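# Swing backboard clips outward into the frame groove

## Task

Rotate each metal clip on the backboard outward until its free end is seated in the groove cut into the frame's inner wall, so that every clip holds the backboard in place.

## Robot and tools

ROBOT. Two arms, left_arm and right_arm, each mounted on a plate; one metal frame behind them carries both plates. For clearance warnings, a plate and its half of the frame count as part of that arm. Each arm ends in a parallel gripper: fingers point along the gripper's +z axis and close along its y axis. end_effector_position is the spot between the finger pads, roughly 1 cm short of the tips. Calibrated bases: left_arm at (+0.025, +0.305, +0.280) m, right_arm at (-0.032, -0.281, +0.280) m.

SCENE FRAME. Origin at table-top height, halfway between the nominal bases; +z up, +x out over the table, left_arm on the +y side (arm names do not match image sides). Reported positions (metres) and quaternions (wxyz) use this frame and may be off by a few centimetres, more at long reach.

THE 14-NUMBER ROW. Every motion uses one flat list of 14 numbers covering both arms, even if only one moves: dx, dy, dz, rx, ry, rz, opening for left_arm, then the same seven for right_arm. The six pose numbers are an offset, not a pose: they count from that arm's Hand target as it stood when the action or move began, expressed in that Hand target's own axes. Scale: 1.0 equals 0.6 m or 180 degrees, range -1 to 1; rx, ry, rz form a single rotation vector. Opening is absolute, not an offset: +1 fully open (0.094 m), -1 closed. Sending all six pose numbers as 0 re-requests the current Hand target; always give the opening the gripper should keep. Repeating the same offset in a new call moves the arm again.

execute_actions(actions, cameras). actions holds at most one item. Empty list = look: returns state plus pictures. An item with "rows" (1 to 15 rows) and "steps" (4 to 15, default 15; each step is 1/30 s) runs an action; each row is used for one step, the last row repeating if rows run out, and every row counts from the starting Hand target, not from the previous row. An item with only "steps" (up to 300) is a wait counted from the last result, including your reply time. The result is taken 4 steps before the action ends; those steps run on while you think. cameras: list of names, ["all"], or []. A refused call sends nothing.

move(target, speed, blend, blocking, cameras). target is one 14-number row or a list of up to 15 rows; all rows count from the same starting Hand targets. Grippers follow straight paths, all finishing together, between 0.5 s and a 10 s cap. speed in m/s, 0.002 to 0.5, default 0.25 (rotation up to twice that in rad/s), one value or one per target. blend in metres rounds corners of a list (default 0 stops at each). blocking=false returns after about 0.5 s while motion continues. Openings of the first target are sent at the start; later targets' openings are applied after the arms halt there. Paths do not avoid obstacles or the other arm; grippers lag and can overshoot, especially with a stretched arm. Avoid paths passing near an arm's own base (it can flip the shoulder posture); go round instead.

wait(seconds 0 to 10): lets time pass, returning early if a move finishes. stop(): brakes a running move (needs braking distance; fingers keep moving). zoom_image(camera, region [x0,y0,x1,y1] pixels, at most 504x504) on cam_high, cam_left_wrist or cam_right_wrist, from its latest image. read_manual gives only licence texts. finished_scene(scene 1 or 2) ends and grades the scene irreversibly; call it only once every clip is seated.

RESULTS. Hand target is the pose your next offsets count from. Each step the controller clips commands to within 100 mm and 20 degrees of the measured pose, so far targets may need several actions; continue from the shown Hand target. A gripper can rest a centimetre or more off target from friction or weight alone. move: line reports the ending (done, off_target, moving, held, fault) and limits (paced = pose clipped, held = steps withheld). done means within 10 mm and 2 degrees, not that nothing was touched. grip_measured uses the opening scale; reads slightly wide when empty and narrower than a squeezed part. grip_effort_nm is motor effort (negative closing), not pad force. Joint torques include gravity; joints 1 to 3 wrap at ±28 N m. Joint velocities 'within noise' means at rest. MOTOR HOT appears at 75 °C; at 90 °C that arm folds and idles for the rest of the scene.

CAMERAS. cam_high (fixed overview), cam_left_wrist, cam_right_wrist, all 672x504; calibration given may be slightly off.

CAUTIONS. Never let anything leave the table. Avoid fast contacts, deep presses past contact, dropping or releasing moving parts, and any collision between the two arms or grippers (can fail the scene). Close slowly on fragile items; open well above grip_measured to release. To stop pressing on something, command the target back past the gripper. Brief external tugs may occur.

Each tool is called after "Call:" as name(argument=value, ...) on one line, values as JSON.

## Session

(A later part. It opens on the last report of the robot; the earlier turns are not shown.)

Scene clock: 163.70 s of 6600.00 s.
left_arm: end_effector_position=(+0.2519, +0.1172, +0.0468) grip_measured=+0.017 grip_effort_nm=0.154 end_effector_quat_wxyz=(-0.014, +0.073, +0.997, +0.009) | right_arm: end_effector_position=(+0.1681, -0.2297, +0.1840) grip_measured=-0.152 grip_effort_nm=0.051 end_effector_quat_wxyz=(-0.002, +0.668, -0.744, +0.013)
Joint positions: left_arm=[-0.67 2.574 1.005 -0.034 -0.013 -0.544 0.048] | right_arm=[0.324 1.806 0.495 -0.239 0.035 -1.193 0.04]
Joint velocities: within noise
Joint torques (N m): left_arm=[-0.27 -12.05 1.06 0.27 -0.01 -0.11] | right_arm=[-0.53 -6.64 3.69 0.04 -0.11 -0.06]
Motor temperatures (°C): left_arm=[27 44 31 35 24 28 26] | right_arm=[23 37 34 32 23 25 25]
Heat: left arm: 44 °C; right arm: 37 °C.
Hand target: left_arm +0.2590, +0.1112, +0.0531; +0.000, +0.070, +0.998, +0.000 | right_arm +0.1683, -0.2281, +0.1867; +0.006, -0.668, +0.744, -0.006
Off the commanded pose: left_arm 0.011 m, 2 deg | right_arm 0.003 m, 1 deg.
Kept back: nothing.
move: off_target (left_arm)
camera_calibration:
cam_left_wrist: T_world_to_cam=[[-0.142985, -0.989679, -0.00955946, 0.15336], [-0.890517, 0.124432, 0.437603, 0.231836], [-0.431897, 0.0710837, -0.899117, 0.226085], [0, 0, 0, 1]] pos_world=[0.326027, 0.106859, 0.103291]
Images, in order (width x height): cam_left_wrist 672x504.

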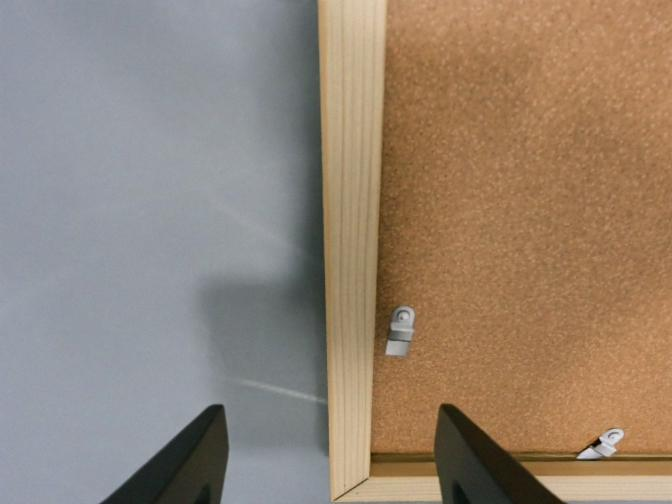

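Call:
move(target=[-0.003,-0.003,0.035,0,0,0,0.02,0,0,0,0,0,0,-0.15], speed=0.08, cameras=["cam_left_wrist"])

Scene clock: 164.73 s of 6600.00 s.
left_arm: end_effector_position=(+0.2578, +0.1121, +0.0361) grip_measured=+0.017 grip_effort_nm=0.159 end_effector_quat_wxyz=(-0.004, +0.072, +0.997, +0.003) | right_arm: end_effector_position=(+0.1681, -0.2297, +0.1840) grip_measured=-0.152 grip_effort_nm=0.051 end_effector_quat_wxyz=(-0.002, +0.668, -0.744, +0.013)
Joint positions: left_arm=[-0.67 2.617 1.033 0.003 -0.013 -0.546 0.048] | right_arm=[0.324 1.806 0.495 -0.239 0.035 -1.193 0.04]
Joint velocities: within noise
Joint torques (N m): left_arm=[-0.35 -8.55 2.3 0.31 -0.01 -0.11] | right_arm=[-0.39 -6.87 3.69 0.01 -0.11 -0.09]
Motor temperatures (°C): left_arm=[27 43 31 35 24 28 26] | right_arm=[23 37 34 32 23 25 25]
Heat: left arm: 43 °C; right arm: 37 °C.
Hand target: left_arm +0.2606, +0.1091, +0.0322; +0.000, +0.070, +0.998, +0.000 | right_arm +0.1683, -0.2281, +0.1867; +0.006, -0.668, +0.744, -0.006
Off the commanded pose: left_arm 0.006 m, 1 deg | right_arm 0.003 m, 1 deg.
Kept back: nothing.
move: done
camera_calibration:
cam_left_wrist: T_world_to_cam=[[-0.14111, -0.989992, 0.00193399, 0.14819], [-0.898077, 0.12883, 0.420548, 0.244529], [-0.416588, 0.0576065, -0.907268, 0.217259], [0, 0, 0, 1]] pos_world=[0.331025, 0.102688, 0.0939898]
Images, in order (width x height): cam_left_wrist 672x504.

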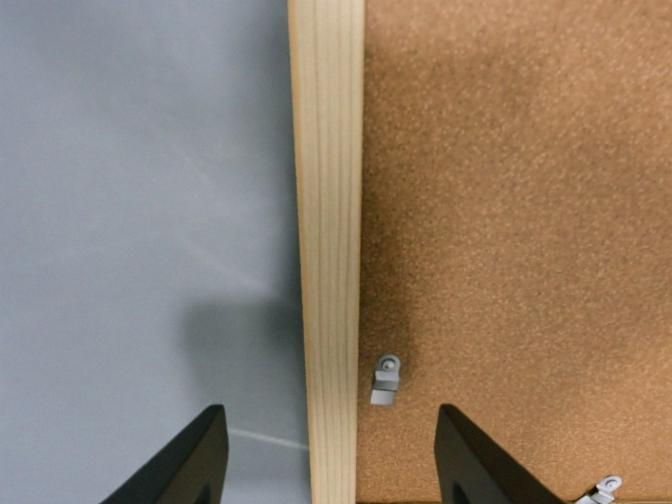

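Call:
move(target=[0.003,0.002,0.023,0,0,0,0.02,0,0,0,0,0,0,-0.15], speed=0.06, cameras=["cam_left_wrist"])

Scene clock: 165.70 s of 6600.00 s.
left_arm: end_effector_position=(+0.2561, +0.1133, +0.0225) grip_measured=+0.017 grip_effort_nm=0.159 end_effector_quat_wxyz=(-0.005, +0.072, +0.997, +0.003) | right_arm: end_effector_position=(+0.1681, -0.2297, +0.1840) grip_measured=-0.152 grip_effort_nm=0.051 end_effector_quat_wxyz=(-0.002, +0.668, -0.744, +0.013)
Joint positions: left_arm=[-0.67 2.667 1.05 0.036 -0.013 -0.546 0.048] | right_arm=[0.324 1.806 0.495 -0.239 0.035 -1.193 0.04]
Joint velocities: within noise
Joint torques (N m): left_arm=[-0.25 -8.55 2.15 0.31 -0.02 -0.1] | right_arm=[-0.51 -6.52 3.75 0.01 -0.11 -0.09]
Motor temperatures (°C): left_arm=[27 43 31 34 24 28 26] | right_arm=[23 37 34 32 23 25 25]
Heat: left arm: 43 °C; right arm: 37 °C.
Hand target: left_arm +0.2590, +0.1106, +0.0184; +0.000, +0.070, +0.998, +0.000 | right_arm +0.1683, -0.2281, +0.1867; +0.006, -0.668, +0.744, -0.006
Off the commanded pose: left_arm 0.006 m, 1 deg | right_arm 0.003 m, 1 deg.
Kept back: nothing.
move: done
camera_calibration:
cam_left_wrist: T_world_to_cam=[[-0.140737, -0.990046, 0.00173134, 0.14905], [-0.898003, 0.128389, 0.420842, 0.248561], [-0.416875, 0.0576731, -0.907133, 0.204254], [0, 0, 0, 1]] pos_world=[0.329334, 0.103874, 0.0804227]
Images, in order (width x height): cam_left_wrist 672x504.

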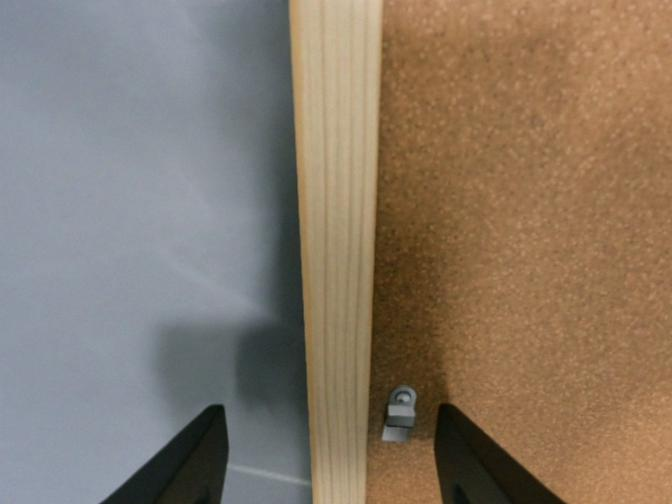

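Call:
move(target=[[0,0,0.005,0,0,0,-0.25,0,0,0,0,0,0,-0.15],[0,0,0.005,0,0,0,-0.5,0,0,0,0,0,0,-0.15],[0,0,0.005,0,0,0,-0.7,0,0,0,0,0,0,-0.15]], speed=0.06, cameras=["cam_left_wrist"])

Call:
move(target=[[0,0,0,0,0,0,-0.8,0,0,0,0,0,0,-0.15],[0,0,0,0,0,0,-0.87,0,0,0,0,0,0,-0.15]], speed=0.06, cameras=["cam_left_wrist"])

Scene clock: 169.03 s of 6600.00 s.
left_arm: end_effector_position=(+0.2574, +0.1084, +0.0213) grip_measured=-0.639 grip_effort_nm=-1.009 end_effector_quat_wxyz=(-0.005, +0.075, +0.997, -0.007) | right_arm: end_effector_position=(+0.1681, -0.2297, +0.1840) grip_measured=-0.152 grip_effort_nm=0.051 end_effector_quat_wxyz=(-0.002, +0.668, -0.744, +0.013)
Joint positions: left_arm=[-0.67 2.673 1.059 0.044 0.003 -0.54 0.017] | right_arm=[0.324 1.806 0.495 -0.239 0.035 -1.193 0.04]
Joint velocities: within noise
Joint torques (N m): left_arm=[-0.27 -8.1 1.98 0.32 -0.19 -0.15] | right_arm=[-0.34 -6.69 3.71 0.01 -0.11 -0.07]
Motor temperatures (°C): left_arm=[27 43 31 34 24 28 26] | right_arm=[23 37 34 32 23 25 25]
Heat: left arm: 43 °C; right arm: 37 °C.
Hand target: left_arm +0.2589, +0.1106, +0.0153; +0.000, +0.070, +0.998, +0.000 | right_arm +0.1683, -0.2281, +0.1867; +0.006, -0.668, +0.744, -0.006
Off the commanded pose: left_arm 0.007 m, 1 deg | right_arm 0.003 m, 1 deg.
Kept back: nothing.
move: done
camera_calibration:
cam_left_wrist: T_world_to_cam=[[-0.146129, -0.989028, 0.0216736, 0.145201], [-0.896238, 0.141631, 0.420355, 0.248931], [-0.418812, 0.0420015, -0.907101, 0.206174], [0, 0, 0, 1]] pos_world=[0.330668, 0.0996915, 0.0792343]
Images, in order (width x height): cam_left_wrist 672x504.

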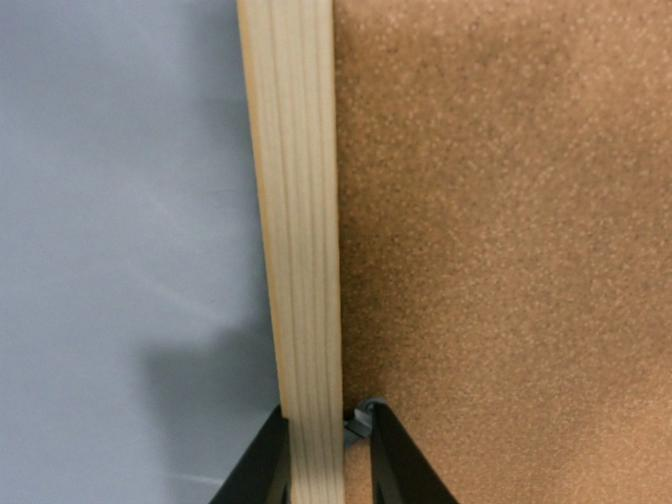

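Scene clock: 170.93 s of 6600.00 s.
left_arm: end_effector_position=(+0.2574, +0.1084, +0.0213) grip_measured=-0.639 grip_effort_nm=-1.009 end_effector_quat_wxyz=(-0.005, +0.075, +0.997, -0.007) | right_arm: end_effector_position=(+0.1681, -0.2297, +0.1840) grip_measured=-0.152 grip_effort_nm=0.051 end_effector_quat_wxyz=(-0.002, +0.668, -0.744, +0.013)
Joint positions: left_arm=[-0.67 2.673 1.059 0.044 0.003 -0.54 0.017] | right_arm=[0.324 1.806 0.495 -0.239 0.035 -1.193 0.04]
Joint velocities: within noise
Joint torques (N m): left_arm=[-0.29 -8.08 2 0.32 -0.19 -0.15] | right_arm=[-0.54 -6.72 3.81 0.02 -0.12 -0.06]
Motor temperatures (°C): left_arm=[27 43 31 34 24 28 26] | right_arm=[23 37 34 32 23 25 25]
Heat: left arm: 43 °C; right arm: 37 °C.
Hand target: left_arm +0.2589, +0.1106, +0.0153; +0.000, +0.070, +0.998, +0.000 | right_arm +0.1683, -0.2281, +0.1867; +0.006, -0.668, +0.744, -0.006
Off the commanded pose: left_arm 0.007 m, 1 deg | right_arm 0.003 m, 1 deg.
Kept back: nothing.
move: done
camera_calibration:
cam_left_wrist: T_world_to_cam=[[-0.146129, -0.989028, 0.0216736, 0.145201], [-0.896238, 0.141631, 0.420355, 0.248931], [-0.418812, 0.0420015, -0.907101, 0.206174], [0, 0, 0, 1]] pos_world=[0.330668, 0.0996915, 0.0792343]
Images, in order (width x height): cam_left_wrist 672x504.

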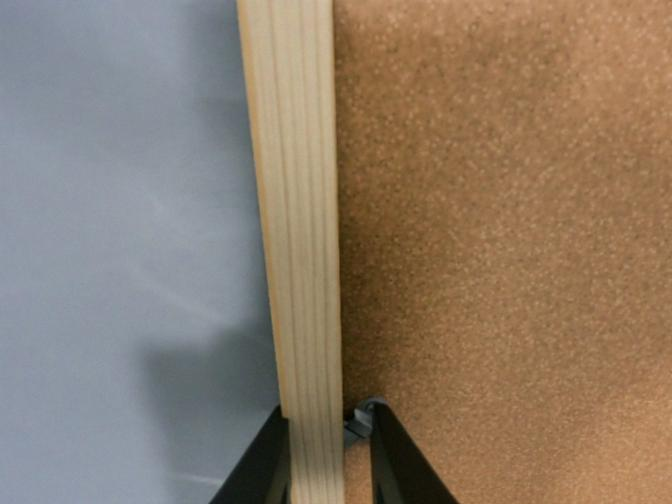

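Call:
move(target=[[0,0,0,0,0,0,-0.4,0,0,0,0,0,0,-0.15],[0.007,0,-0.025,0,0,0,-0.3,0,0,0,0,0,0,-0.15]], speed=0.06, cameras=["cam_left_wrist"])

Scene clock: 173.10 s of 6600.00 s.
left_arm: end_effector_position=(+0.2520, +0.1129, +0.0234) grip_measured=-0.303 grip_effort_nm=0.159 end_effector_quat_wxyz=(-0.006, +0.071, +0.997, -0.001) | right_arm: end_effector_position=(+0.1681, -0.2297, +0.1840) grip_measured=-0.152 grip_effort_nm=0.056 end_effector_quat_wxyz=(-0.002, +0.668, -0.744, +0.013)
Joint positions: left_arm=[-0.675 2.661 1.032 0.051 -0.005 -0.553 0.033] | right_arm=[0.324 1.806 0.495 -0.239 0.035 -1.193 0.04]
Joint velocities: within noise
Joint torques (N m): left_arm=[-0.57 -12.33 0.57 0.11 -0.1 -0.11] | right_arm=[-0.43 -6.58 3.69 0.02 -0.11 -0.07]
Motor temperatures (°C): left_arm=[27 43 31 34 24 28 26] | right_arm=[23 37 34 32 23 25 25]
Heat: left arm: 43 °C; right arm: 37 °C.
Hand target: left_arm +0.2546, +0.1112, +0.0303; +0.000, +0.070, +0.998, +0.000 | right_arm +0.1683, -0.2281, +0.1867; +0.006, -0.668, +0.744, -0.006
Off the commanded pose: left_arm 0.008 m, 1 deg | right_arm 0.003 m, 1 deg.
Kept back: nothing.
move: done
camera_calibration:
cam_left_wrist: T_world_to_cam=[[-0.138326, -0.990328, 0.0107634, 0.147291], [-0.896968, 0.129878, 0.422587, 0.244086], [-0.419898, 0.0488002, -0.906258, 0.205125], [0, 0, 0, 1]] pos_world=[0.325444, 0.104155, 0.0811633]
Images, in order (width x height): cam_left_wrist 672x504.

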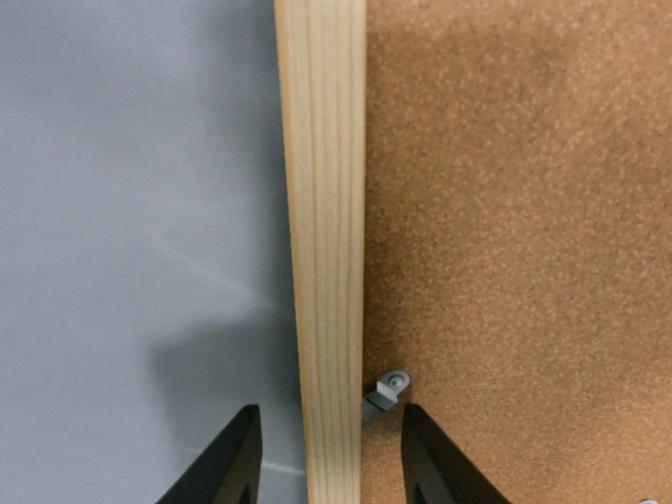

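Call:
move(target=[[0,0,0.019,0,0,0,-0.3,0,0,0,0,0,0,-0.15],[0,0,0.019,0,0,0,-0.6,0,0,0,0,0,0,-0.15],[0,0,0.019,0,0,0,-0.75,0,0,0,0,0,0,-0.15],[0,0,0.019,0,0,0,-0.87,0,0,0,0,0,0,-0.15]], speed=0.06, cameras=["cam_left_wrist"])

Scene clock: 176.93 s of 6600.00 s.
left_arm: end_effector_position=(+0.2531, +0.1123, +0.0235) grip_measured=-0.808 grip_effort_nm=-1.013 end_effector_quat_wxyz=(-0.004, +0.069, +0.998, -0.002) | right_arm: end_effector_position=(+0.1681, -0.2297, +0.1840) grip_measured=-0.152 grip_effort_nm=0.046 end_effector_quat_wxyz=(-0.002, +0.668, -0.744, +0.013)
Joint positions: left_arm=[-0.675 2.661 1.034 0.052 -0.006 -0.558 0.009] | right_arm=[0.324 1.806 0.495 -0.239 0.035 -1.193 0.04]
Joint velocities: within noise
Joint torques (N m): left_arm=[-0.51 -8.35 2.07 0.3 -0.1 -0.06] | right_arm=[-0.4 -6.71 3.69 -0.01 -0.13 -0.05]
Motor temperatures (°C): left_arm=[27 43 31 34 24 28 26] | right_arm=[23 37 34 32 23 25 25]
Heat: left arm: 43 °C; right arm: 37 °C.
Hand target: left_arm +0.2546, +0.1112, +0.0189; +0.000, +0.070, +0.998, +0.000 | right_arm +0.1683, -0.2281, +0.1867; +0.006, -0.668, +0.744, -0.006
Off the commanded pose: left_arm 0.005 m, 1 deg | right_arm 0.003 m, 1 deg.
Kept back: nothing.
move: done
camera_calibration:
cam_left_wrist: T_world_to_cam=[[-0.133795, -0.990947, 0.0110407, 0.145788], [-0.898952, 0.126049, 0.41952, 0.246138], [-0.417114, 0.0462049, -0.907679, 0.205316], [0, 0, 0, 1]] pos_world=[0.326412, 0.103957, 0.0814916]
Images, in order (width x height): cam_left_wrist 672x504.

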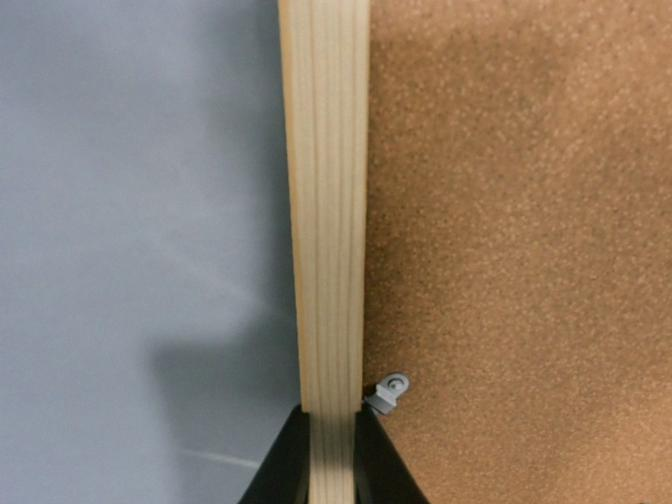

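Call:
move(target=[[0,0,0,0,0,0,-0.4,0,0,0,0,0,0,-0.15],[0,0,-0.07,0,0,0,0.02,0,0,0,0,0,0,-0.15],[-0.004,-0.277,-0.07,0,0,0,0.02,0,0,0,0,0,0,-0.15]], speed=0.18, cameras=["cam_left_wrist"])

Scene clock: 180.93 s of 6600.00 s.
left_arm: end_effector_position=(+0.2335, -0.0555, +0.0652) grip_measured=+0.017 grip_effort_nm=0.159 end_effector_quat_wxyz=(+0.004, +0.075, +0.997, -0.006) | right_arm: end_effector_position=(+0.1681, -0.2297, +0.1840) grip_measured=-0.152 grip_effort_nm=0.056 end_effector_quat_wxyz=(-0.002, +0.668, -0.744, +0.013)
Joint positions: left_arm=[-1.026 2.699 1.547 -0.408 -0.013 -0.896 0.048] | right_arm=[0.324 1.806 0.495 -0.239 0.035 -1.193 0.04]
Joint velocities: within noise
Joint torques (N m): left_arm=[0.02 -11.04 4.98 0.11 -0.01 -0.11] | right_arm=[-0.75 -6.75 3.67 0.03 -0.1 -0.08]
Motor temperatures (°C): left_arm=[27 43 31 34 24 28 26] | right_arm=[23 37 34 32 23 25 25]
Heat: left arm: 43 °C; right arm: 37 °C.
Hand target: left_arm +0.2339, -0.0538, +0.0609; +0.000, +0.070, +0.998, +0.000 | right_arm +0.1683, -0.2281, +0.1867; +0.006, -0.668, +0.744, -0.006
Off the commanded pose: left_arm 0.005 m, 1 deg | right_arm 0.003 m, 1 deg.
Kept back: nothing.
move: done
camera_calibration:
cam_left_wrist: T_world_to_cam=[[-0.146224, -0.989066, 0.0191673, -0.0211459], [-0.903947, 0.14146, 0.403569, 0.235243], [-0.401868, 0.041685, -0.914748, 0.239398], [0, 0, 0, 1]] pos_world=[0.305762, -0.0641716, 0.124457]
Images, in order (width x height): cam_left_wrist 672x504.

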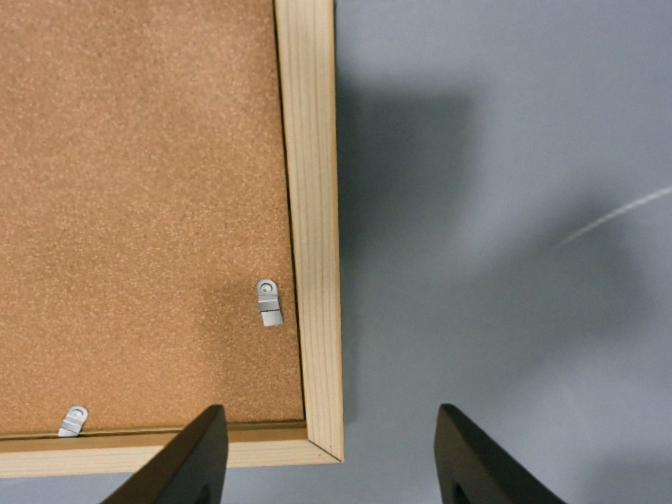

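Call:
move(target=[-0.003,0.006,0.045,0,0,0,0.02,0,0,0,0,0,0,-0.15], speed=0.08, cameras=["cam_left_wrist"])

Scene clock: 182.20 s of 6600.00 s.
left_arm: end_effector_position=(+0.2316, -0.0468, +0.0378) grip_measured=+0.017 grip_effort_nm=0.154 end_effector_quat_wxyz=(-0.004, +0.071, +0.997, +0.006) | right_arm: end_effector_position=(+0.1681, -0.2297, +0.1840) grip_measured=-0.152 grip_effort_nm=0.046 end_effector_quat_wxyz=(-0.002, +0.668, -0.744, +0.013)
Joint positions: left_arm=[-1.018 2.781 1.58 -0.388 -0.013 -0.897 0.048] | right_arm=[0.324 1.806 0.495 -0.239 0.035 -1.193 0.04]
Joint velocities: within noise
Joint torques (N m): left_arm=[0.14 -11.26 4.7 0.29 -0.01 -0.03] | right_arm=[-0.51 -6.65 3.63 0.02 -0.13 -0.08]
Motor temperatures (°C): left_arm=[27 43 31 34 24 28 26] | right_arm=[23 37 33 32 23 25 25]
Heat: left arm: 43 °C; right arm: 37 °C.
Hand target: left_arm +0.2363, -0.0505, +0.0339; +0.000, +0.070, +0.998, +0.000 | right_arm +0.1683, -0.2281, +0.1867; +0.006, -0.668, +0.744, -0.006
Off the commanded pose: left_arm 0.007 m, 1 deg | right_arm 0.003 m, 1 deg.
Kept back: nothing.
move: done
camera_calibration:
cam_left_wrist: T_world_to_cam=[[-0.138555, -0.990349, -0.00329456, -0.0132217], [-0.898992, 0.124376, 0.419933, 0.24079], [-0.415471, 0.0611455, -0.907549, 0.216975], [0, 0, 0, 1]] pos_world=[0.304783, -0.0563097, 0.0957564]
Images, in order (width x height): cam_left_wrist 672x504.

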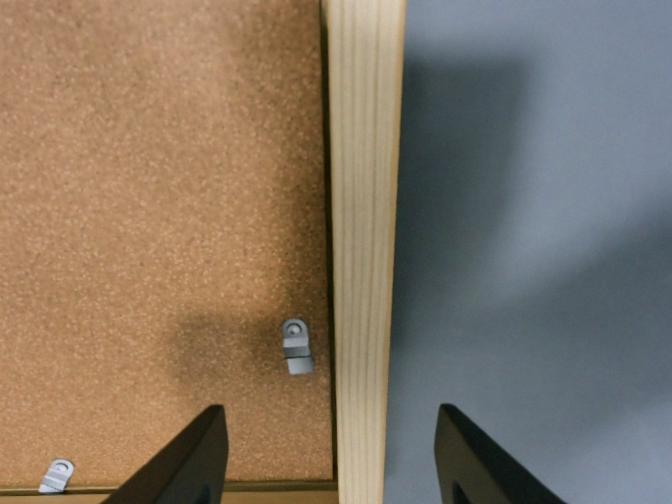

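Call:
move(target=[-0.004,-0.003,0.018,0,0,0,0.02,0,0,0,0,0,0,-0.15], speed=0.06, cameras=["cam_left_wrist"])

Scene clock: 185.00 s of 6600.00 s.
left_arm: end_effector_position=(+0.2331, -0.0495, +0.0277) grip_measured=+0.017 grip_effort_nm=0.154 end_effector_quat_wxyz=(-0.004, +0.071, +0.997, +0.005) | right_arm: end_effector_position=(+0.1681, -0.2297, +0.1840) grip_measured=-0.152 grip_effort_nm=0.051 end_effector_quat_wxyz=(-0.002, +0.668, -0.744, +0.013)
Joint positions: left_arm=[-1.018 2.82 1.616 -0.383 -0.013 -0.897 0.048] | right_arm=[0.324 1.806 0.495 -0.239 0.035 -1.193 0.04]
Joint velocities: within noise
Joint torques (N m): left_arm=[0.35 -11.15 4.89 0.28 -0.02 -0.01] | right_arm=[-0.4 -6.58 3.73 0.06 -0.1 -0.05]
Motor temperatures (°C): left_arm=[27 42 31 34 24 28 26] | right_arm=[23 37 33 31 23 25 25]
Heat: left arm: 42 °C; right arm: 37 °C.
Hand target: left_arm +0.2384, -0.0526, +0.0231; +0.000, +0.070, +0.998, +0.000 | right_arm +0.1683, -0.2281, +0.1867; +0.006, -0.668, +0.744, -0.006
Off the commanded pose: left_arm 0.008 m, 1 deg | right_arm 0.003 m, 1 deg.
Kept back: nothing.
move: done
camera_calibration:
cam_left_wrist: T_world_to_cam=[[-0.138538, -0.990354, -0.00239844, -0.015816], [-0.899237, 0.124776, 0.419288, 0.246797], [-0.414945, 0.0602441, -0.90785, 0.208419], [0, 0, 0, 1]] pos_world=[0.306221, -0.0590139, 0.0856956]
Images, in order (width x height): cam_left_wrist 672x504.

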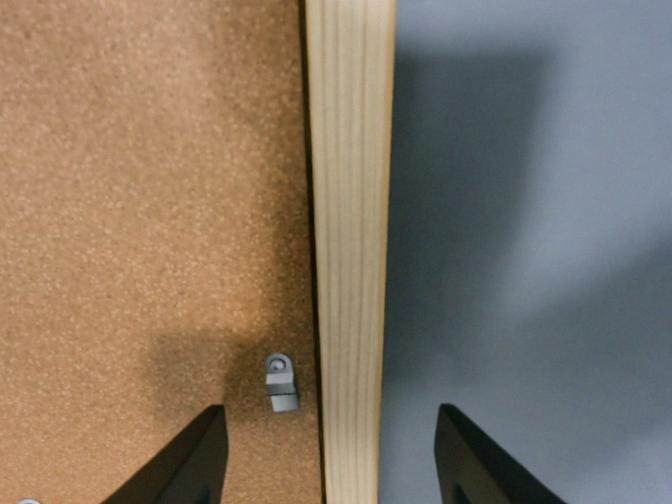

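Call:
move(target=[-0.004,-0.004,0.008,0,0,0,0.02,0,0,0,0,0,0,-0.15], speed=0.06, cameras=["cam_left_wrist"])

Scene clock: 185.93 s of 6600.00 s.
left_arm: end_effector_position=(+0.2367, -0.0558, +0.0244) grip_measured=+0.017 grip_effort_nm=0.159 end_effector_quat_wxyz=(+0.000, +0.071, +0.997, +0.000) | right_arm: end_effector_position=(+0.1681, -0.2297, +0.1840) grip_measured=-0.152 grip_effort_nm=0.051 end_effector_quat_wxyz=(-0.002, +0.668, -0.744, +0.013)
Joint positions: left_arm=[-1.018 2.84 1.649 -0.383 -0.013 -0.897 0.048] | right_arm=[0.324 1.806 0.495 -0.239 0.035 -1.193 0.04]
Joint velocities: within noise
Joint torques (N m): left_arm=[0.4 -10.93 4.83 0.23 -0.02 0.01] | right_arm=[-0.49 -6.64 3.62 -0.03 -0.11 -0.05]
Motor temperatures (°C): left_arm=[27 42 31 34 24 28 26] | right_arm=[23 37 33 31 23 25 25]
Heat: left arm: 42 °C; right arm: 37 °C.
Hand target: left_arm +0.2404, -0.0553, +0.0182; +0.000, +0.070, +0.998, +0.000 | right_arm +0.1683, -0.2281, +0.1867; +0.006, -0.668, +0.744, -0.006
Off the commanded pose: left_arm 0.007 m, 0 deg | right_arm 0.003 m, 1 deg.
Kept back: nothing.
move: done
camera_calibration:
cam_left_wrist: T_world_to_cam=[[-0.138393, -0.990352, 0.00716088, -0.0217572], [-0.901833, 0.129005, 0.412376, 0.253234], [-0.409321, 0.050612, -0.910985, 0.205494], [0, 0, 0, 1]] pos_world=[0.309477, -0.0646162, 0.0829298]
Images, in order (width x height): cam_left_wrist 672x504.

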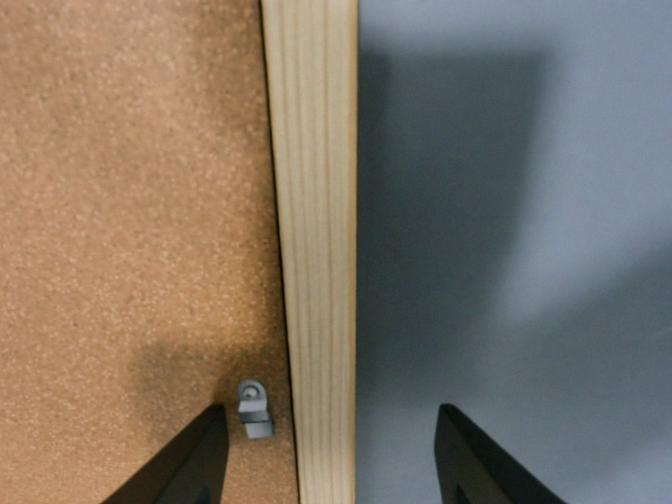

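Call:
move(target=[[0.003,0,0.002,0,0,0,-0.25,0,0,0,0,0,0,-0.15],[0.003,0,0.002,0,0,0,-0.5,0,0,0,0,0,0,-0.15],[0.003,0,0.002,0,0,0,-0.7,0,0,0,0,0,0,-0.15],[0.003,0,0.002,0,0,0,-0.85,0,0,0,0,0,0,-0.15]], speed=0.06, cameras=["cam_left_wrist"])

Scene clock: 190.47 s of 6600.00 s.
left_arm: end_effector_position=(+0.2370, -0.0557, +0.0240) grip_measured=-0.796 grip_effort_nm=-1.004 end_effector_quat_wxyz=(-0.002, +0.069, +0.998, -0.002) | right_arm: end_effector_position=(+0.1681, -0.2297, +0.1840) grip_measured=-0.152 grip_effort_nm=0.056 end_effector_quat_wxyz=(-0.002, +0.668, -0.744, +0.013)
Joint positions: left_arm=[-1.015 2.841 1.649 -0.382 -0.007 -0.897 0.01] | right_arm=[0.324 1.806 0.495 -0.239 0.035 -1.193 0.04]
Joint velocities: within noise
Joint torques (N m): left_arm=[-0.08 -10.93 4.48 0.27 -0.07 -0.03] | right_arm=[-0.5 -6.58 3.7 0.01 -0.14 -0.06]
Motor temperatures (°C): left_arm=[27 43 31 34 24 28 26] | right_arm=[23 37 33 31 23 25 25]
Heat: left arm: 43 °C; right arm: 37 °C.
Hand target: left_arm +0.2386, -0.0551, +0.0171; +0.000, +0.070, +0.998, +0.000 | right_arm +0.1683, -0.2281, +0.1867; +0.006, -0.668, +0.744, -0.006
Off the commanded pose: left_arm 0.007 m, 0 deg | right_arm 0.003 m, 1 deg.
Kept back: nothing.
move: done
camera_calibration:
cam_left_wrist: T_world_to_cam=[[-0.135319, -0.990738, 0.0112915, -0.0225154], [-0.900334, 0.127712, 0.416039, 0.253076], [-0.413628, 0.0461317, -0.909277, 0.206037], [0, 0, 0, 1]] pos_world=[0.310029, -0.0641327, 0.0823091]
Images, in order (width x height): cam_left_wrist 672x504.

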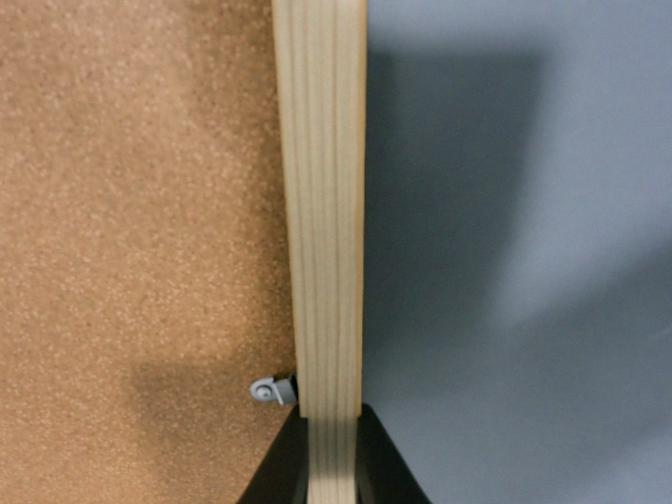

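Call:
move(target=[[0,0,0,0,0,0,-0.45,0,0,0,0,0,0,-0.15],[0,0,-0.06,0,0,0,-0.45,0,0,0,0,0,0,-0.15],[0.055,0.142,-0.06,0,0,0,-0.45,0,0,0,0,0,0,-0.15]], speed=0.15, cameras=["cam_left_wrist"])

Scene clock: 193.23 s of 6600.00 s.
left_arm: end_effector_position=(+0.2107, +0.0400, +0.0457) grip_measured=-0.453 grip_effort_nm=0.159 end_effector_quat_wxyz=(-0.013, +0.068, +0.998, +0.011) | right_arm: end_effector_position=(+0.1681, -0.2297, +0.1840) grip_measured=-0.152 grip_effort_nm=0.051 end_effector_quat_wxyz=(-0.002, +0.668, -0.744, +0.013)
Joint positions: left_arm=[-0.935 2.614 1.142 -0.134 -0.008 -0.82 0.026] | right_arm=[0.324 1.806 0.495 -0.239 0.035 -1.193 0.04]
Joint velocities: within noise
Joint torques (N m): left_arm=[0.06 -12.97 1.44 0.28 -0.08 0.02] | right_arm=[-0.46 -6.64 3.93 -0.02 -0.12 -0.06]
Motor temperatures (°C): left_arm=[27 44 30 34 24 28 26] | right_arm=[23 37 33 31 23 25 25]
Heat: left arm: 44 °C; right arm: 37 °C.
Hand target: left_arm +0.2177, +0.0341, +0.0530; +0.000, +0.070, +0.998, +0.000 | right_arm +0.1683, -0.2281, +0.1867; +0.006, -0.668, +0.744, -0.006
Off the commanded pose: left_arm 0.012 m, 2 deg | right_arm 0.003 m, 1 deg.
Kept back: nothing.
move: off_target (left_arm)
camera_calibration:
cam_left_wrist: T_world_to_cam=[[-0.131989, -0.991169, -0.0127533, 0.0689417], [-0.892781, 0.113277, 0.436017, 0.206217], [-0.430722, 0.0689353, -0.899848, 0.21271], [0, 0, 0, 1]] pos_world=[0.284825, 0.0303101, 0.102372]
Images, in order (width x height): cam_left_wrist 672x504.

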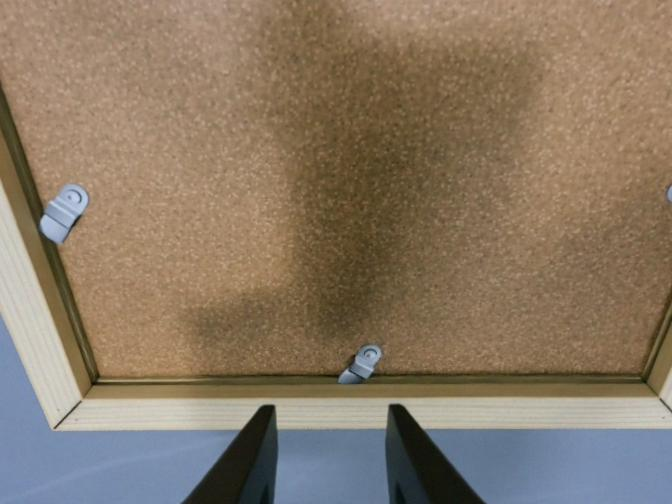

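Call:
zoom_image(camera="cam_left_wrist", region=[310, 320, 430, 420])

Call:
zoom_image(camera="cam_left_wrist", region=[10, 150, 130, 270])

Scaled by 4.200 from the camera's 672x504 image, which has a finer 960x720 frame.

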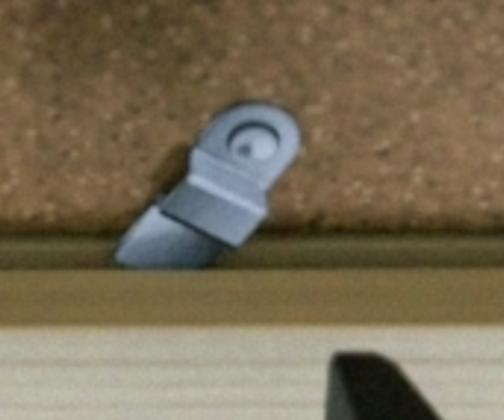

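Scaled by 4.200 from the camera's 672x504 image, which has a finer 960x720 frame.

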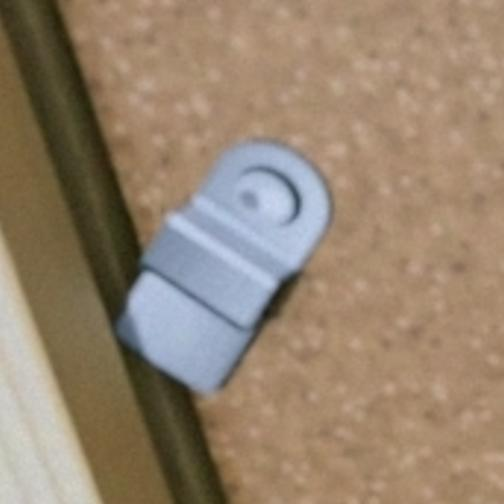

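Call:
move(target=[-0.004,-0.0045,0.038,0,0,0,-0.4,0,0,0,0,0,0,-0.15], speed=0.08, cameras=["cam_left_wrist"])

Scene clock: 194.50 s of 6600.00 s.
left_arm: end_effector_position=(+0.2153, +0.0332, +0.0343) grip_measured=-0.403 grip_effort_nm=0.159 end_effector_quat_wxyz=(-0.006, +0.068, +0.998, +0.003) | right_arm: end_effector_position=(+0.1681, -0.2297, +0.1840) grip_measured=-0.152 grip_effort_nm=0.051 end_effector_quat_wxyz=(-0.002, +0.668, -0.744, +0.013)
Joint positions: left_arm=[-0.935 2.659 1.175 -0.101 -0.008 -0.819 0.028] | right_arm=[0.324 1.806 0.495 -0.239 0.035 -1.193 0.04]
Joint velocities: within noise
Joint torques (N m): left_arm=[0.12 -9.29 3.07 0.3 -0.07 0.03] | right_arm=[-0.62 -6.8 3.78 0.02 -0.13 -0.06]
Motor temperatures (°C): left_arm=[27 43 30 34 24 28 26] | right_arm=[23 37 33 31 23 25 25]
Heat: left arm: 43 °C; right arm: 37 °C.
Hand target: left_arm +0.2198, +0.0309, +0.0303; +0.000, +0.070, +0.998, +0.000 | right_arm +0.1683, -0.2281, +0.1867; +0.006, -0.668, +0.744, -0.006
Off the commanded pose: left_arm 0.006 m, 1 deg | right_arm 0.003 m, 1 deg.
Kept back: nothing.
move: done
camera_calibration:
cam_left_wrist: T_world_to_cam=[[-0.132777, -0.991142, 0.00292562, 0.0622957], [-0.897969, 0.121543, 0.422941, 0.217372], [-0.41955, 0.0535296, -0.906152, 0.203234], [0, 0, 0, 1]] pos_world=[0.288732, 0.0244447, 0.092043]
Images, in order (width x height): cam_left_wrist 672x504.

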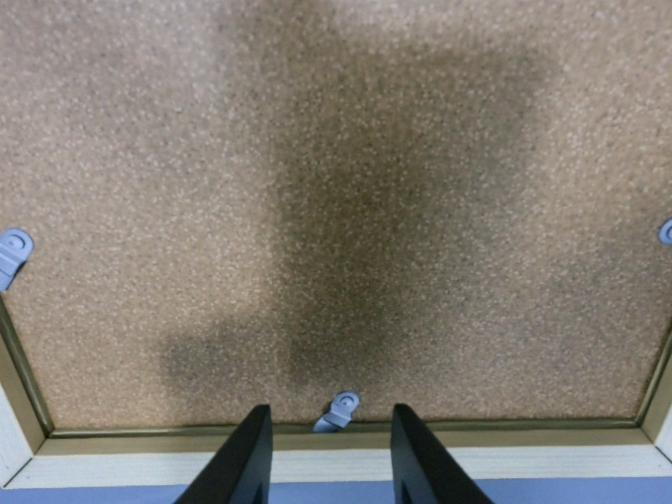

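Call:
move(target=[0,-0.001,0.022,0,0,0,-0.4,0,0,0,0,0,0,-0.15], speed=0.06, cameras=["cam_left_wrist"])

Scene clock: 195.43 s of 6600.00 s.
left_arm: end_effector_position=(+0.2160, +0.0320, +0.0223) grip_measured=-0.403 grip_effort_nm=0.154 end_effector_quat_wxyz=(-0.005, +0.068, +0.998, +0.002) | right_arm: end_effector_position=(+0.1681, -0.2297, +0.1840) grip_measured=-0.152 grip_effort_nm=0.046 end_effector_quat_wxyz=(-0.002, +0.668, -0.744, +0.013)
Joint positions: left_arm=[-0.935 2.704 1.202 -0.081 -0.008 -0.819 0.028] | right_arm=[0.324 1.806 0.495 -0.239 0.035 -1.193 0.04]
Joint velocities: within noise
Joint torques (N m): left_arm=[0.06 -9.11 2.95 0.32 -0.07 0.02] | right_arm=[-0.42 -6.6 3.82 0.04 -0.11 -0.06]
Motor temperatures (°C): left_arm=[27 43 30 34 24 28 26] | right_arm=[23 37 33 31 23 25 25]
Heat: left arm: 43 °C; right arm: 37 °C.
Hand target: left_arm +0.2197, +0.0303, +0.0171; +0.000, +0.070, +0.998, +0.000 | right_arm +0.1683, -0.2281, +0.1867; +0.006, -0.668, +0.744, -0.006
Off the commanded pose: left_arm 0.007 m, 1 deg | right_arm 0.003 m, 1 deg.
Kept back: nothing.
move: done
camera_calibration:
cam_left_wrist: T_world_to_cam=[[-0.132759, -0.99114, 0.00404357, 0.0611716], [-0.898343, 0.122051, 0.421998, 0.223311], [-0.418753, 0.0523917, -0.906588, 0.192526], [0, 0, 0, 1]] pos_world=[0.289352, 0.0232875, 0.0800571]
Images, in order (width x height): cam_left_wrist 672x504.

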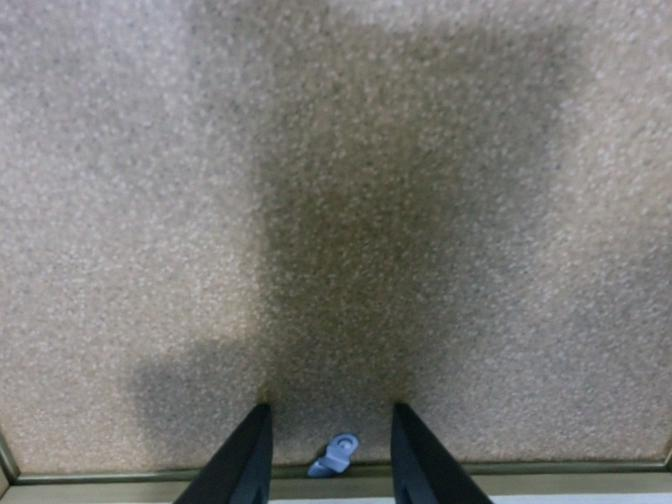

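Call:
move(target=[[0.003,0,0.002,0,0,0,-0.6,0,0,0,0,0,0,-0.15],[0.003,0,0.002,0,0,0,-0.8,0,0,0,0,0,0,-0.15],[0.003,0,0.002,0,0,0,-0.9,0,0,0,0,0,0,-0.15],[0.003,0,0.002,0,0,0,-0.96,0,0,0,0,0,0,-0.15]], speed=0.06, cameras=["cam_left_wrist"])

Scene clock: 200.00 s of 6600.00 s.
left_arm: end_effector_position=(+0.2176, +0.0296, +0.0223) grip_measured=-0.957 grip_effort_nm=-0.120 end_effector_quat_wxyz=(-0.002, +0.068, +0.998, -0.002) | right_arm: end_effector_position=(+0.1681, -0.2297, +0.1840) grip_measured=-0.152 grip_effort_nm=0.051 end_effector_quat_wxyz=(-0.002, +0.668, -0.744, +0.013)
Joint positions: left_arm=[-0.935 2.704 1.203 -0.071 -0.007 -0.819 0.002] | right_arm=[0.324 1.806 0.495 -0.239 0.035 -1.193 0.04]
Joint velocities: within noise
Joint torques (N m): left_arm=[-0.25 -8.88 2.62 0.31 -0.08 -0.02] | right_arm=[-0.5 -6.64 3.79 0.04 -0.12 -0.07]
Motor temperatures (°C): left_arm=[27 42 30 34 24 28 26] | right_arm=[23 37 33 31 23 25 25]
Heat: left arm: 42 °C; right arm: 37 °C.
Hand target: left_arm +0.2180, +0.0306, +0.0159; +0.000, +0.070, +0.998, +0.000 | right_arm +0.1683, -0.2281, +0.1867; +0.006, -0.668, +0.744, -0.006
Off the commanded pose: left_arm 0.006 m, 0 deg | right_arm 0.003 m, 1 deg.
Kept back: nothing.
move: done
camera_calibration:
cam_left_wrist: T_world_to_cam=[[-0.13266, -0.991084, 0.0124085, 0.0587663], [-0.900905, 0.12579, 0.415388, 0.225655], [-0.413245, 0.0439264, -0.90956, 0.192498], [0, 0, 0, 1]] pos_world=[0.290638, 0.0214015, 0.0806254]
Images, in order (width x height): cam_left_wrist 672x504.

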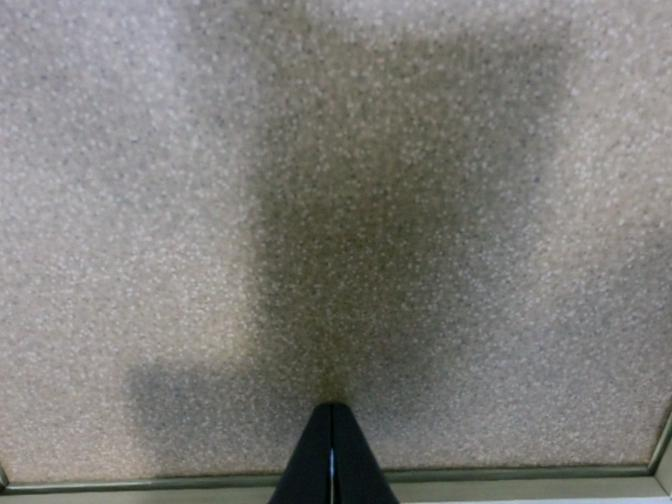

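Call:
move(target=[[0,0,0,0,0,0,-0.4,0,0,0,0,0,0,-0.15],[0.006,0.002,-0.025,0,0,0,-0.4,0,0,0,0,0,0,-0.15]], speed=0.08, cameras=["cam_left_wrist"])

Scene clock: 201.67 s of 6600.00 s.
left_arm: end_effector_position=(+0.2124, +0.0369, +0.0225) grip_measured=-0.403 grip_effort_nm=0.159 end_effector_quat_wxyz=(-0.007, +0.068, +0.998, +0.004) | right_arm: end_effector_position=(+0.1681, -0.2297, +0.1840) grip_measured=-0.152 grip_effort_nm=0.051 end_effector_quat_wxyz=(-0.002, +0.668, -0.744, +0.013)
Joint positions: left_arm=[-0.935 2.698 1.178 -0.068 -0.007 -0.819 0.028] | right_arm=[0.324 1.806 0.495 -0.239 0.035 -1.194 0.04]
Joint velocities: within noise
Joint torques (N m): left_arm=[-0.73 -13.35 1.11 0.13 -0.07 -0.08] | right_arm=[-0.47 -6.65 3.59 -0.02 -0.09 -0.07]
Motor temperatures (°C): left_arm=[27 42 30 33 24 28 26] | right_arm=[23 37 33 31 23 25 25]
Heat: left arm: 42 °C; right arm: 37 °C.
Hand target: left_arm +0.2145, +0.0323, +0.0308; +0.000, +0.070, +0.998, +0.000 | right_arm +0.1683, -0.2281, +0.1867; +0.006, -0.668, +0.744, -0.006
Off the commanded pose: left_arm 0.010 m, 1 deg | right_arm 0.003 m, 1 deg.
Kept back: nothing.
move: done
camera_calibration:
cam_left_wrist: T_world_to_cam=[[-0.132809, -0.991141, 0.000949303, 0.0656744], [-0.897085, 0.120613, 0.425077, 0.219113], [-0.421426, 0.0556023, -0.905157, 0.191406], [0, 0, 0, 1]] pos_world=[0.285949, 0.0280221, 0.0800504]
Images, in order (width x height): cam_left_wrist 672x504.

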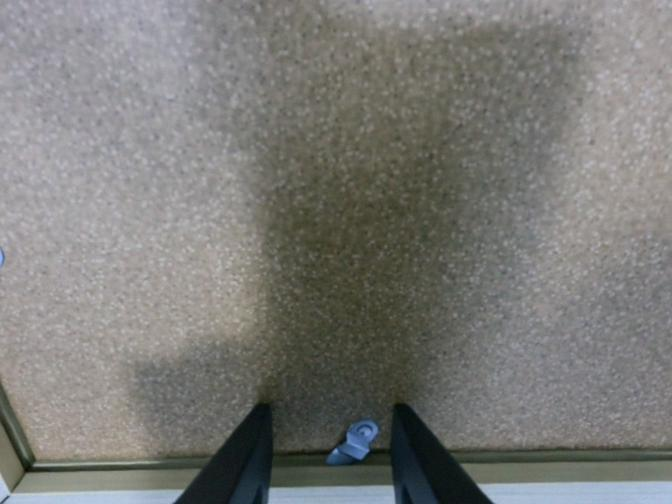

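Call:
move(target=[0.001,-0.006,0.022,0,0,0,-0.4,0,0,0,0,0,0,-0.15], speed=0.06, cameras=["cam_left_wrist"])

Scene clock: 202.67 s of 6600.00 s.
left_arm: end_effector_position=(+0.2140, +0.0296, +0.0231) grip_measured=-0.403 grip_effort_nm=0.159 end_effector_quat_wxyz=(-0.002, +0.070, +0.998, -0.002) | right_arm: end_effector_position=(+0.1681, -0.2297, +0.1840) grip_measured=-0.152 grip_effort_nm=0.051 end_effector_quat_wxyz=(-0.002, +0.668, -0.744, +0.013)
Joint positions: left_arm=[-0.944 2.699 1.193 -0.068 -0.007 -0.824 0.028] | right_arm=[0.324 1.806 0.495 -0.239 0.035 -1.194 0.04]
Joint velocities: within noise
Joint torques (N m): left_arm=[-0.66 -9.03 2.73 0.28 -0.08 -0.1] | right_arm=[-0.44 -6.6 3.69 0.02 -0.11 -0.06]
Motor temperatures (°C): left_arm=[27 42 30 33 24 28 26] | right_arm=[23 37 33 31 23 25 25]
Heat: left arm: 42 °C; right arm: 37 °C.
Hand target: left_arm +0.2135, +0.0287, +0.0177; +0.000, +0.070, +0.998, +0.000 | right_arm +0.1683, -0.2281, +0.1867; +0.006, -0.668, +0.744, -0.006
Off the commanded pose: left_arm 0.006 m, 0 deg | right_arm 0.003 m, 1 deg.
Kept back: nothing.
move: done
camera_calibration:
cam_left_wrist: T_world_to_cam=[[-0.137205, -0.990478, 0.0113413, 0.0593094], [-0.899984, 0.129436, 0.416264, 0.221725], [-0.413768, 0.0469067, -0.909173, 0.191786], [0, 0, 0, 1]] pos_world=[0.287041, 0.0210493, 0.0813977]
Images, in order (width x height): cam_left_wrist 672x504.

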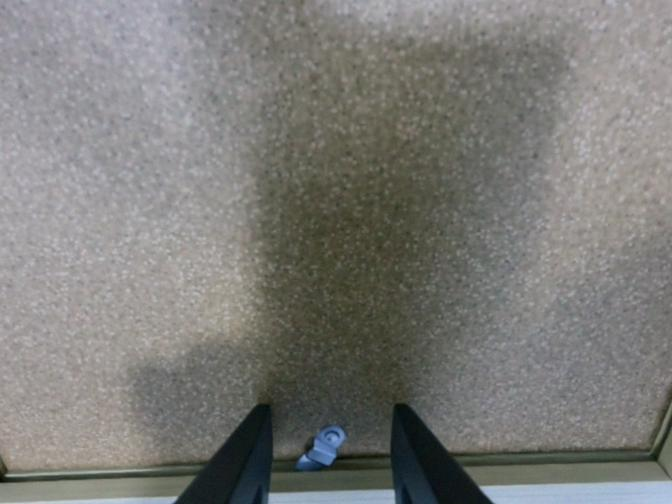

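Call:
move(target=[[0.003,0,0.002,0,0,0,-0.6,0,0,0,0,0,0,-0.15],[0.003,0,0.002,0,0,0,-0.8,0,0,0,0,0,0,-0.15],[0.003,0,0.002,0,0,0,-0.9,0,0,0,0,0,0,-0.15]], speed=0.06, cameras=["cam_left_wrist"])

Scene clock: 206.00 s of 6600.00 s.
left_arm: end_effector_position=(+0.2136, +0.0299, +0.0222) grip_measured=-0.897 grip_effort_nm=-0.154 end_effector_quat_wxyz=(+0.000, +0.070, +0.998, +0.000) | right_arm: end_effector_position=(+0.1681, -0.2297, +0.1840) grip_measured=-0.152 grip_effort_nm=0.051 end_effector_quat_wxyz=(-0.002, +0.668, -0.744, +0.013)
Joint positions: left_arm=[-0.948 2.702 1.193 -0.065 -0.013 -0.828 0.005] | right_arm=[0.324 1.806 0.495 -0.239 0.035 -1.194 0.04]
Joint velocities: within noise
Joint torques (N m): left_arm=[-0.69 -9.02 2.44 0.31 -0.02 -0.11] | right_arm=[-0.39 -6.72 3.82 0.04 -0.09 -0.07]
Motor temperatures (°C): left_arm=[27 42 30 33 24 28 26] | right_arm=[23 37 33 31 23 25 25]
Heat: left arm: 42 °C; right arm: 37 °C.
Hand target: left_arm +0.2117, +0.0291, +0.0165; +0.000, +0.070, +0.998, +0.000 | right_arm +0.1683, -0.2281, +0.1867; +0.006, -0.668, +0.744, -0.006
Off the commanded pose: left_arm 0.006 m, 0 deg | right_arm 0.003 m, 1 deg.
Kept back: nothing.
move: done
camera_calibration:
cam_left_wrist: T_world_to_cam=[[-0.136498, -0.990614, 0.00720938, 0.0595212], [-0.901953, 0.127284, 0.412649, 0.222301], [-0.409694, 0.0498233, -0.910861, 0.189832], [0, 0, 0, 1]] pos_world=[0.286403, 0.021209, 0.080749]
Images, in order (width x height): cam_left_wrist 672x504.

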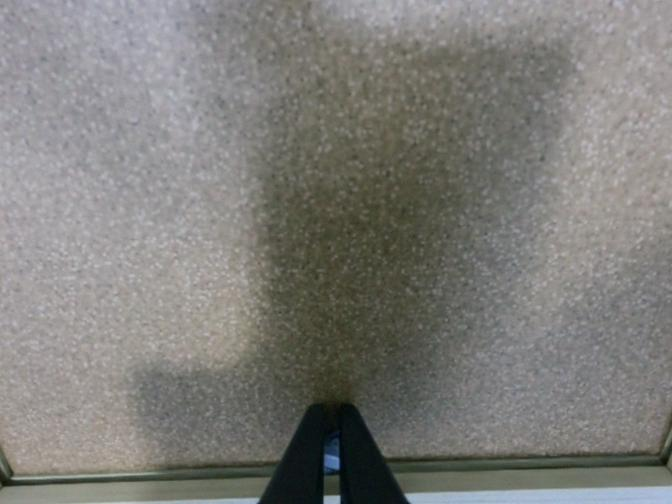

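Call:
move(target=[[0,0,0,0,0,0,-0.95,0,0,0,0,0,0,-0.15],[0,0,0,0,0,0,-0.6,0,0,0,0,0,0,-0.15],[0,0,-0.05,0,0,0,-0.6,0,0,0,0,0,0,-0.15]], speed=0.1, cameras=["cam_left_wrist"])

Call:
zoom_image(camera="cam_left_wrist", region=[280, 320, 400, 420])

Scene clock: 208.97 s of 6600.00 s.
left_arm: end_effector_position=(+0.2139, +0.0293, +0.0402) grip_measured=-0.603 grip_effort_nm=0.154 end_effector_quat_wxyz=(+0.001, +0.070, +0.998, -0.002) | right_arm: end_effector_position=(+0.1681, -0.2297, +0.1840) grip_measured=-0.152 grip_effort_nm=0.051 end_effector_quat_wxyz=(-0.002, +0.668, -0.744, +0.013)
Joint positions: left_arm=[-0.948 2.636 1.158 -0.092 -0.013 -0.829 0.019] | right_arm=[0.324 1.806 0.495 -0.239 0.035 -1.194 0.04]
Joint velocities: within noise
Joint torques (N m): left_arm=[-0.73 -12.77 1.26 0.07 -0.02 -0.11] | right_arm=[-0.47 -6.69 3.55 -0.01 -0.14 -0.07]
Motor temperatures (°C): left_arm=[27 42 30 33 24 28 26] | right_arm=[23 37 33 31 23 25 25]
Heat: left arm: 42 °C; right arm: 37 °C.
Hand target: left_arm +0.2117, +0.0291, +0.0464; +0.000, +0.070, +0.998, +0.000 | right_arm +0.1683, -0.2281, +0.1867; +0.006, -0.668, +0.744, -0.006
Off the commanded pose: left_arm 0.007 m, 0 deg | right_arm 0.003 m, 1 deg.
Kept back: nothing.
move: done
camera_calibration:
cam_left_wrist: T_world_to_cam=[[-0.135702, -0.99069, 0.010856, 0.0585371], [-0.902998, 0.128184, 0.410077, 0.215536], [-0.40765, 0.0458455, -0.911987, 0.206084], [0, 0, 0, 1]] pos_world=[0.286582, 0.0209158, 0.0989245]
Images, in order (width x height): cam_left_wrist 672x504.

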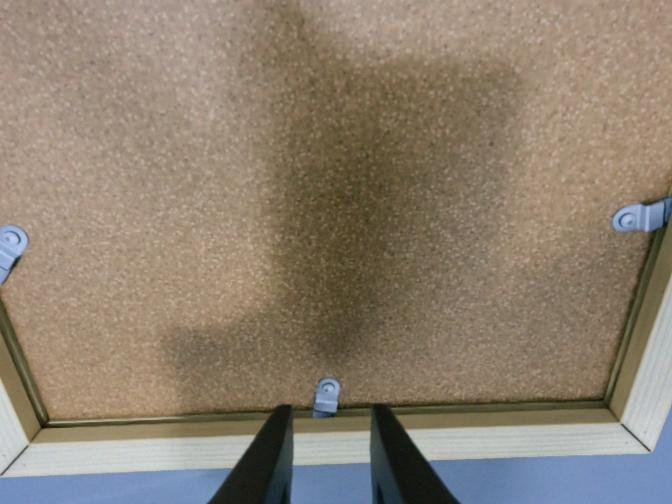

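Scaled by 4.200 from the camera's 672x504 image, which has a finer 960x720 frame.

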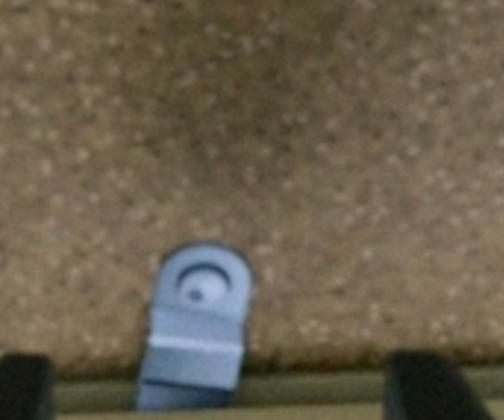

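Call:
move(target=[-0.071,0.121,-0.025,0,0,0.503,-0.4,0,0,0,0,0,0,-0.15], speed=0.4, cameras=["cam_left_wrist"])

Scene clock: 211.93 s of 6600.00 s.
left_arm: end_effector_position=(+0.2592, +0.0980, +0.0544) grip_measured=-0.403 grip_effort_nm=0.149 end_effector_quat_wxyz=(-0.011, +0.756, +0.654, +0.001) | right_arm: end_effector_position=(+0.1681, -0.2297, +0.1840) grip_measured=-0.152 grip_effort_nm=0.051 end_effector_quat_wxyz=(-0.002, +0.668, -0.744, +0.013)
Joint positions: left_arm=[-0.706 2.561 1.063 -0.093 -0.019 0.988 0.028] | right_arm=[0.324 1.806 0.495 -0.239 0.035 -1.194 0.04]
Joint velocities: within noise
Joint torques (N m): left_arm=[0.25 -12.66 1.1 0.22 0.04 0.05] | right_arm=[-0.47 -6.72 3.6 0.03 -0.09 -0.08]
Motor temperatures (°C): left_arm=[27 42 30 33 24 28 26] | right_arm=[23 37 33 31 23 25 25]
Heat: left arm: 42 °C; right arm: 37 °C.
Hand target: left_arm +0.2639, +0.0951, +0.0616; +0.000, +0.758, +0.653, +0.000 | right_arm +0.1683, -0.2281, +0.1867; +0.006, -0.668, +0.744, -0.006
Off the commanded pose: left_arm 0.009 m, 1 deg | right_arm 0.003 m, 1 deg.
Kept back: nothing.
move: done
camera_calibration:
cam_left_wrist: T_world_to_cam=[[-0.989786, 0.140832, 0.0221261, 0.242431], [0.136722, 0.8938, 0.427117, -0.103678], [0.0403754, 0.42578, -0.903926, 0.0805524], [0, 0, 0, 1]] pos_world=[0.250878, 0.0242276, 0.111732]
Images, in order (width x height): cam_left_wrist 672x504.

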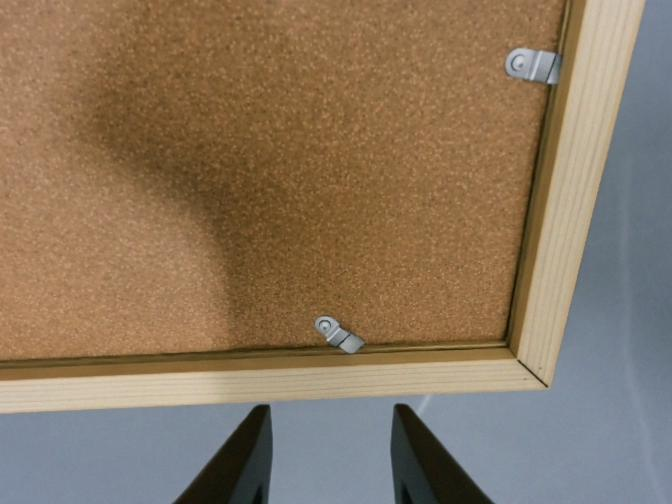

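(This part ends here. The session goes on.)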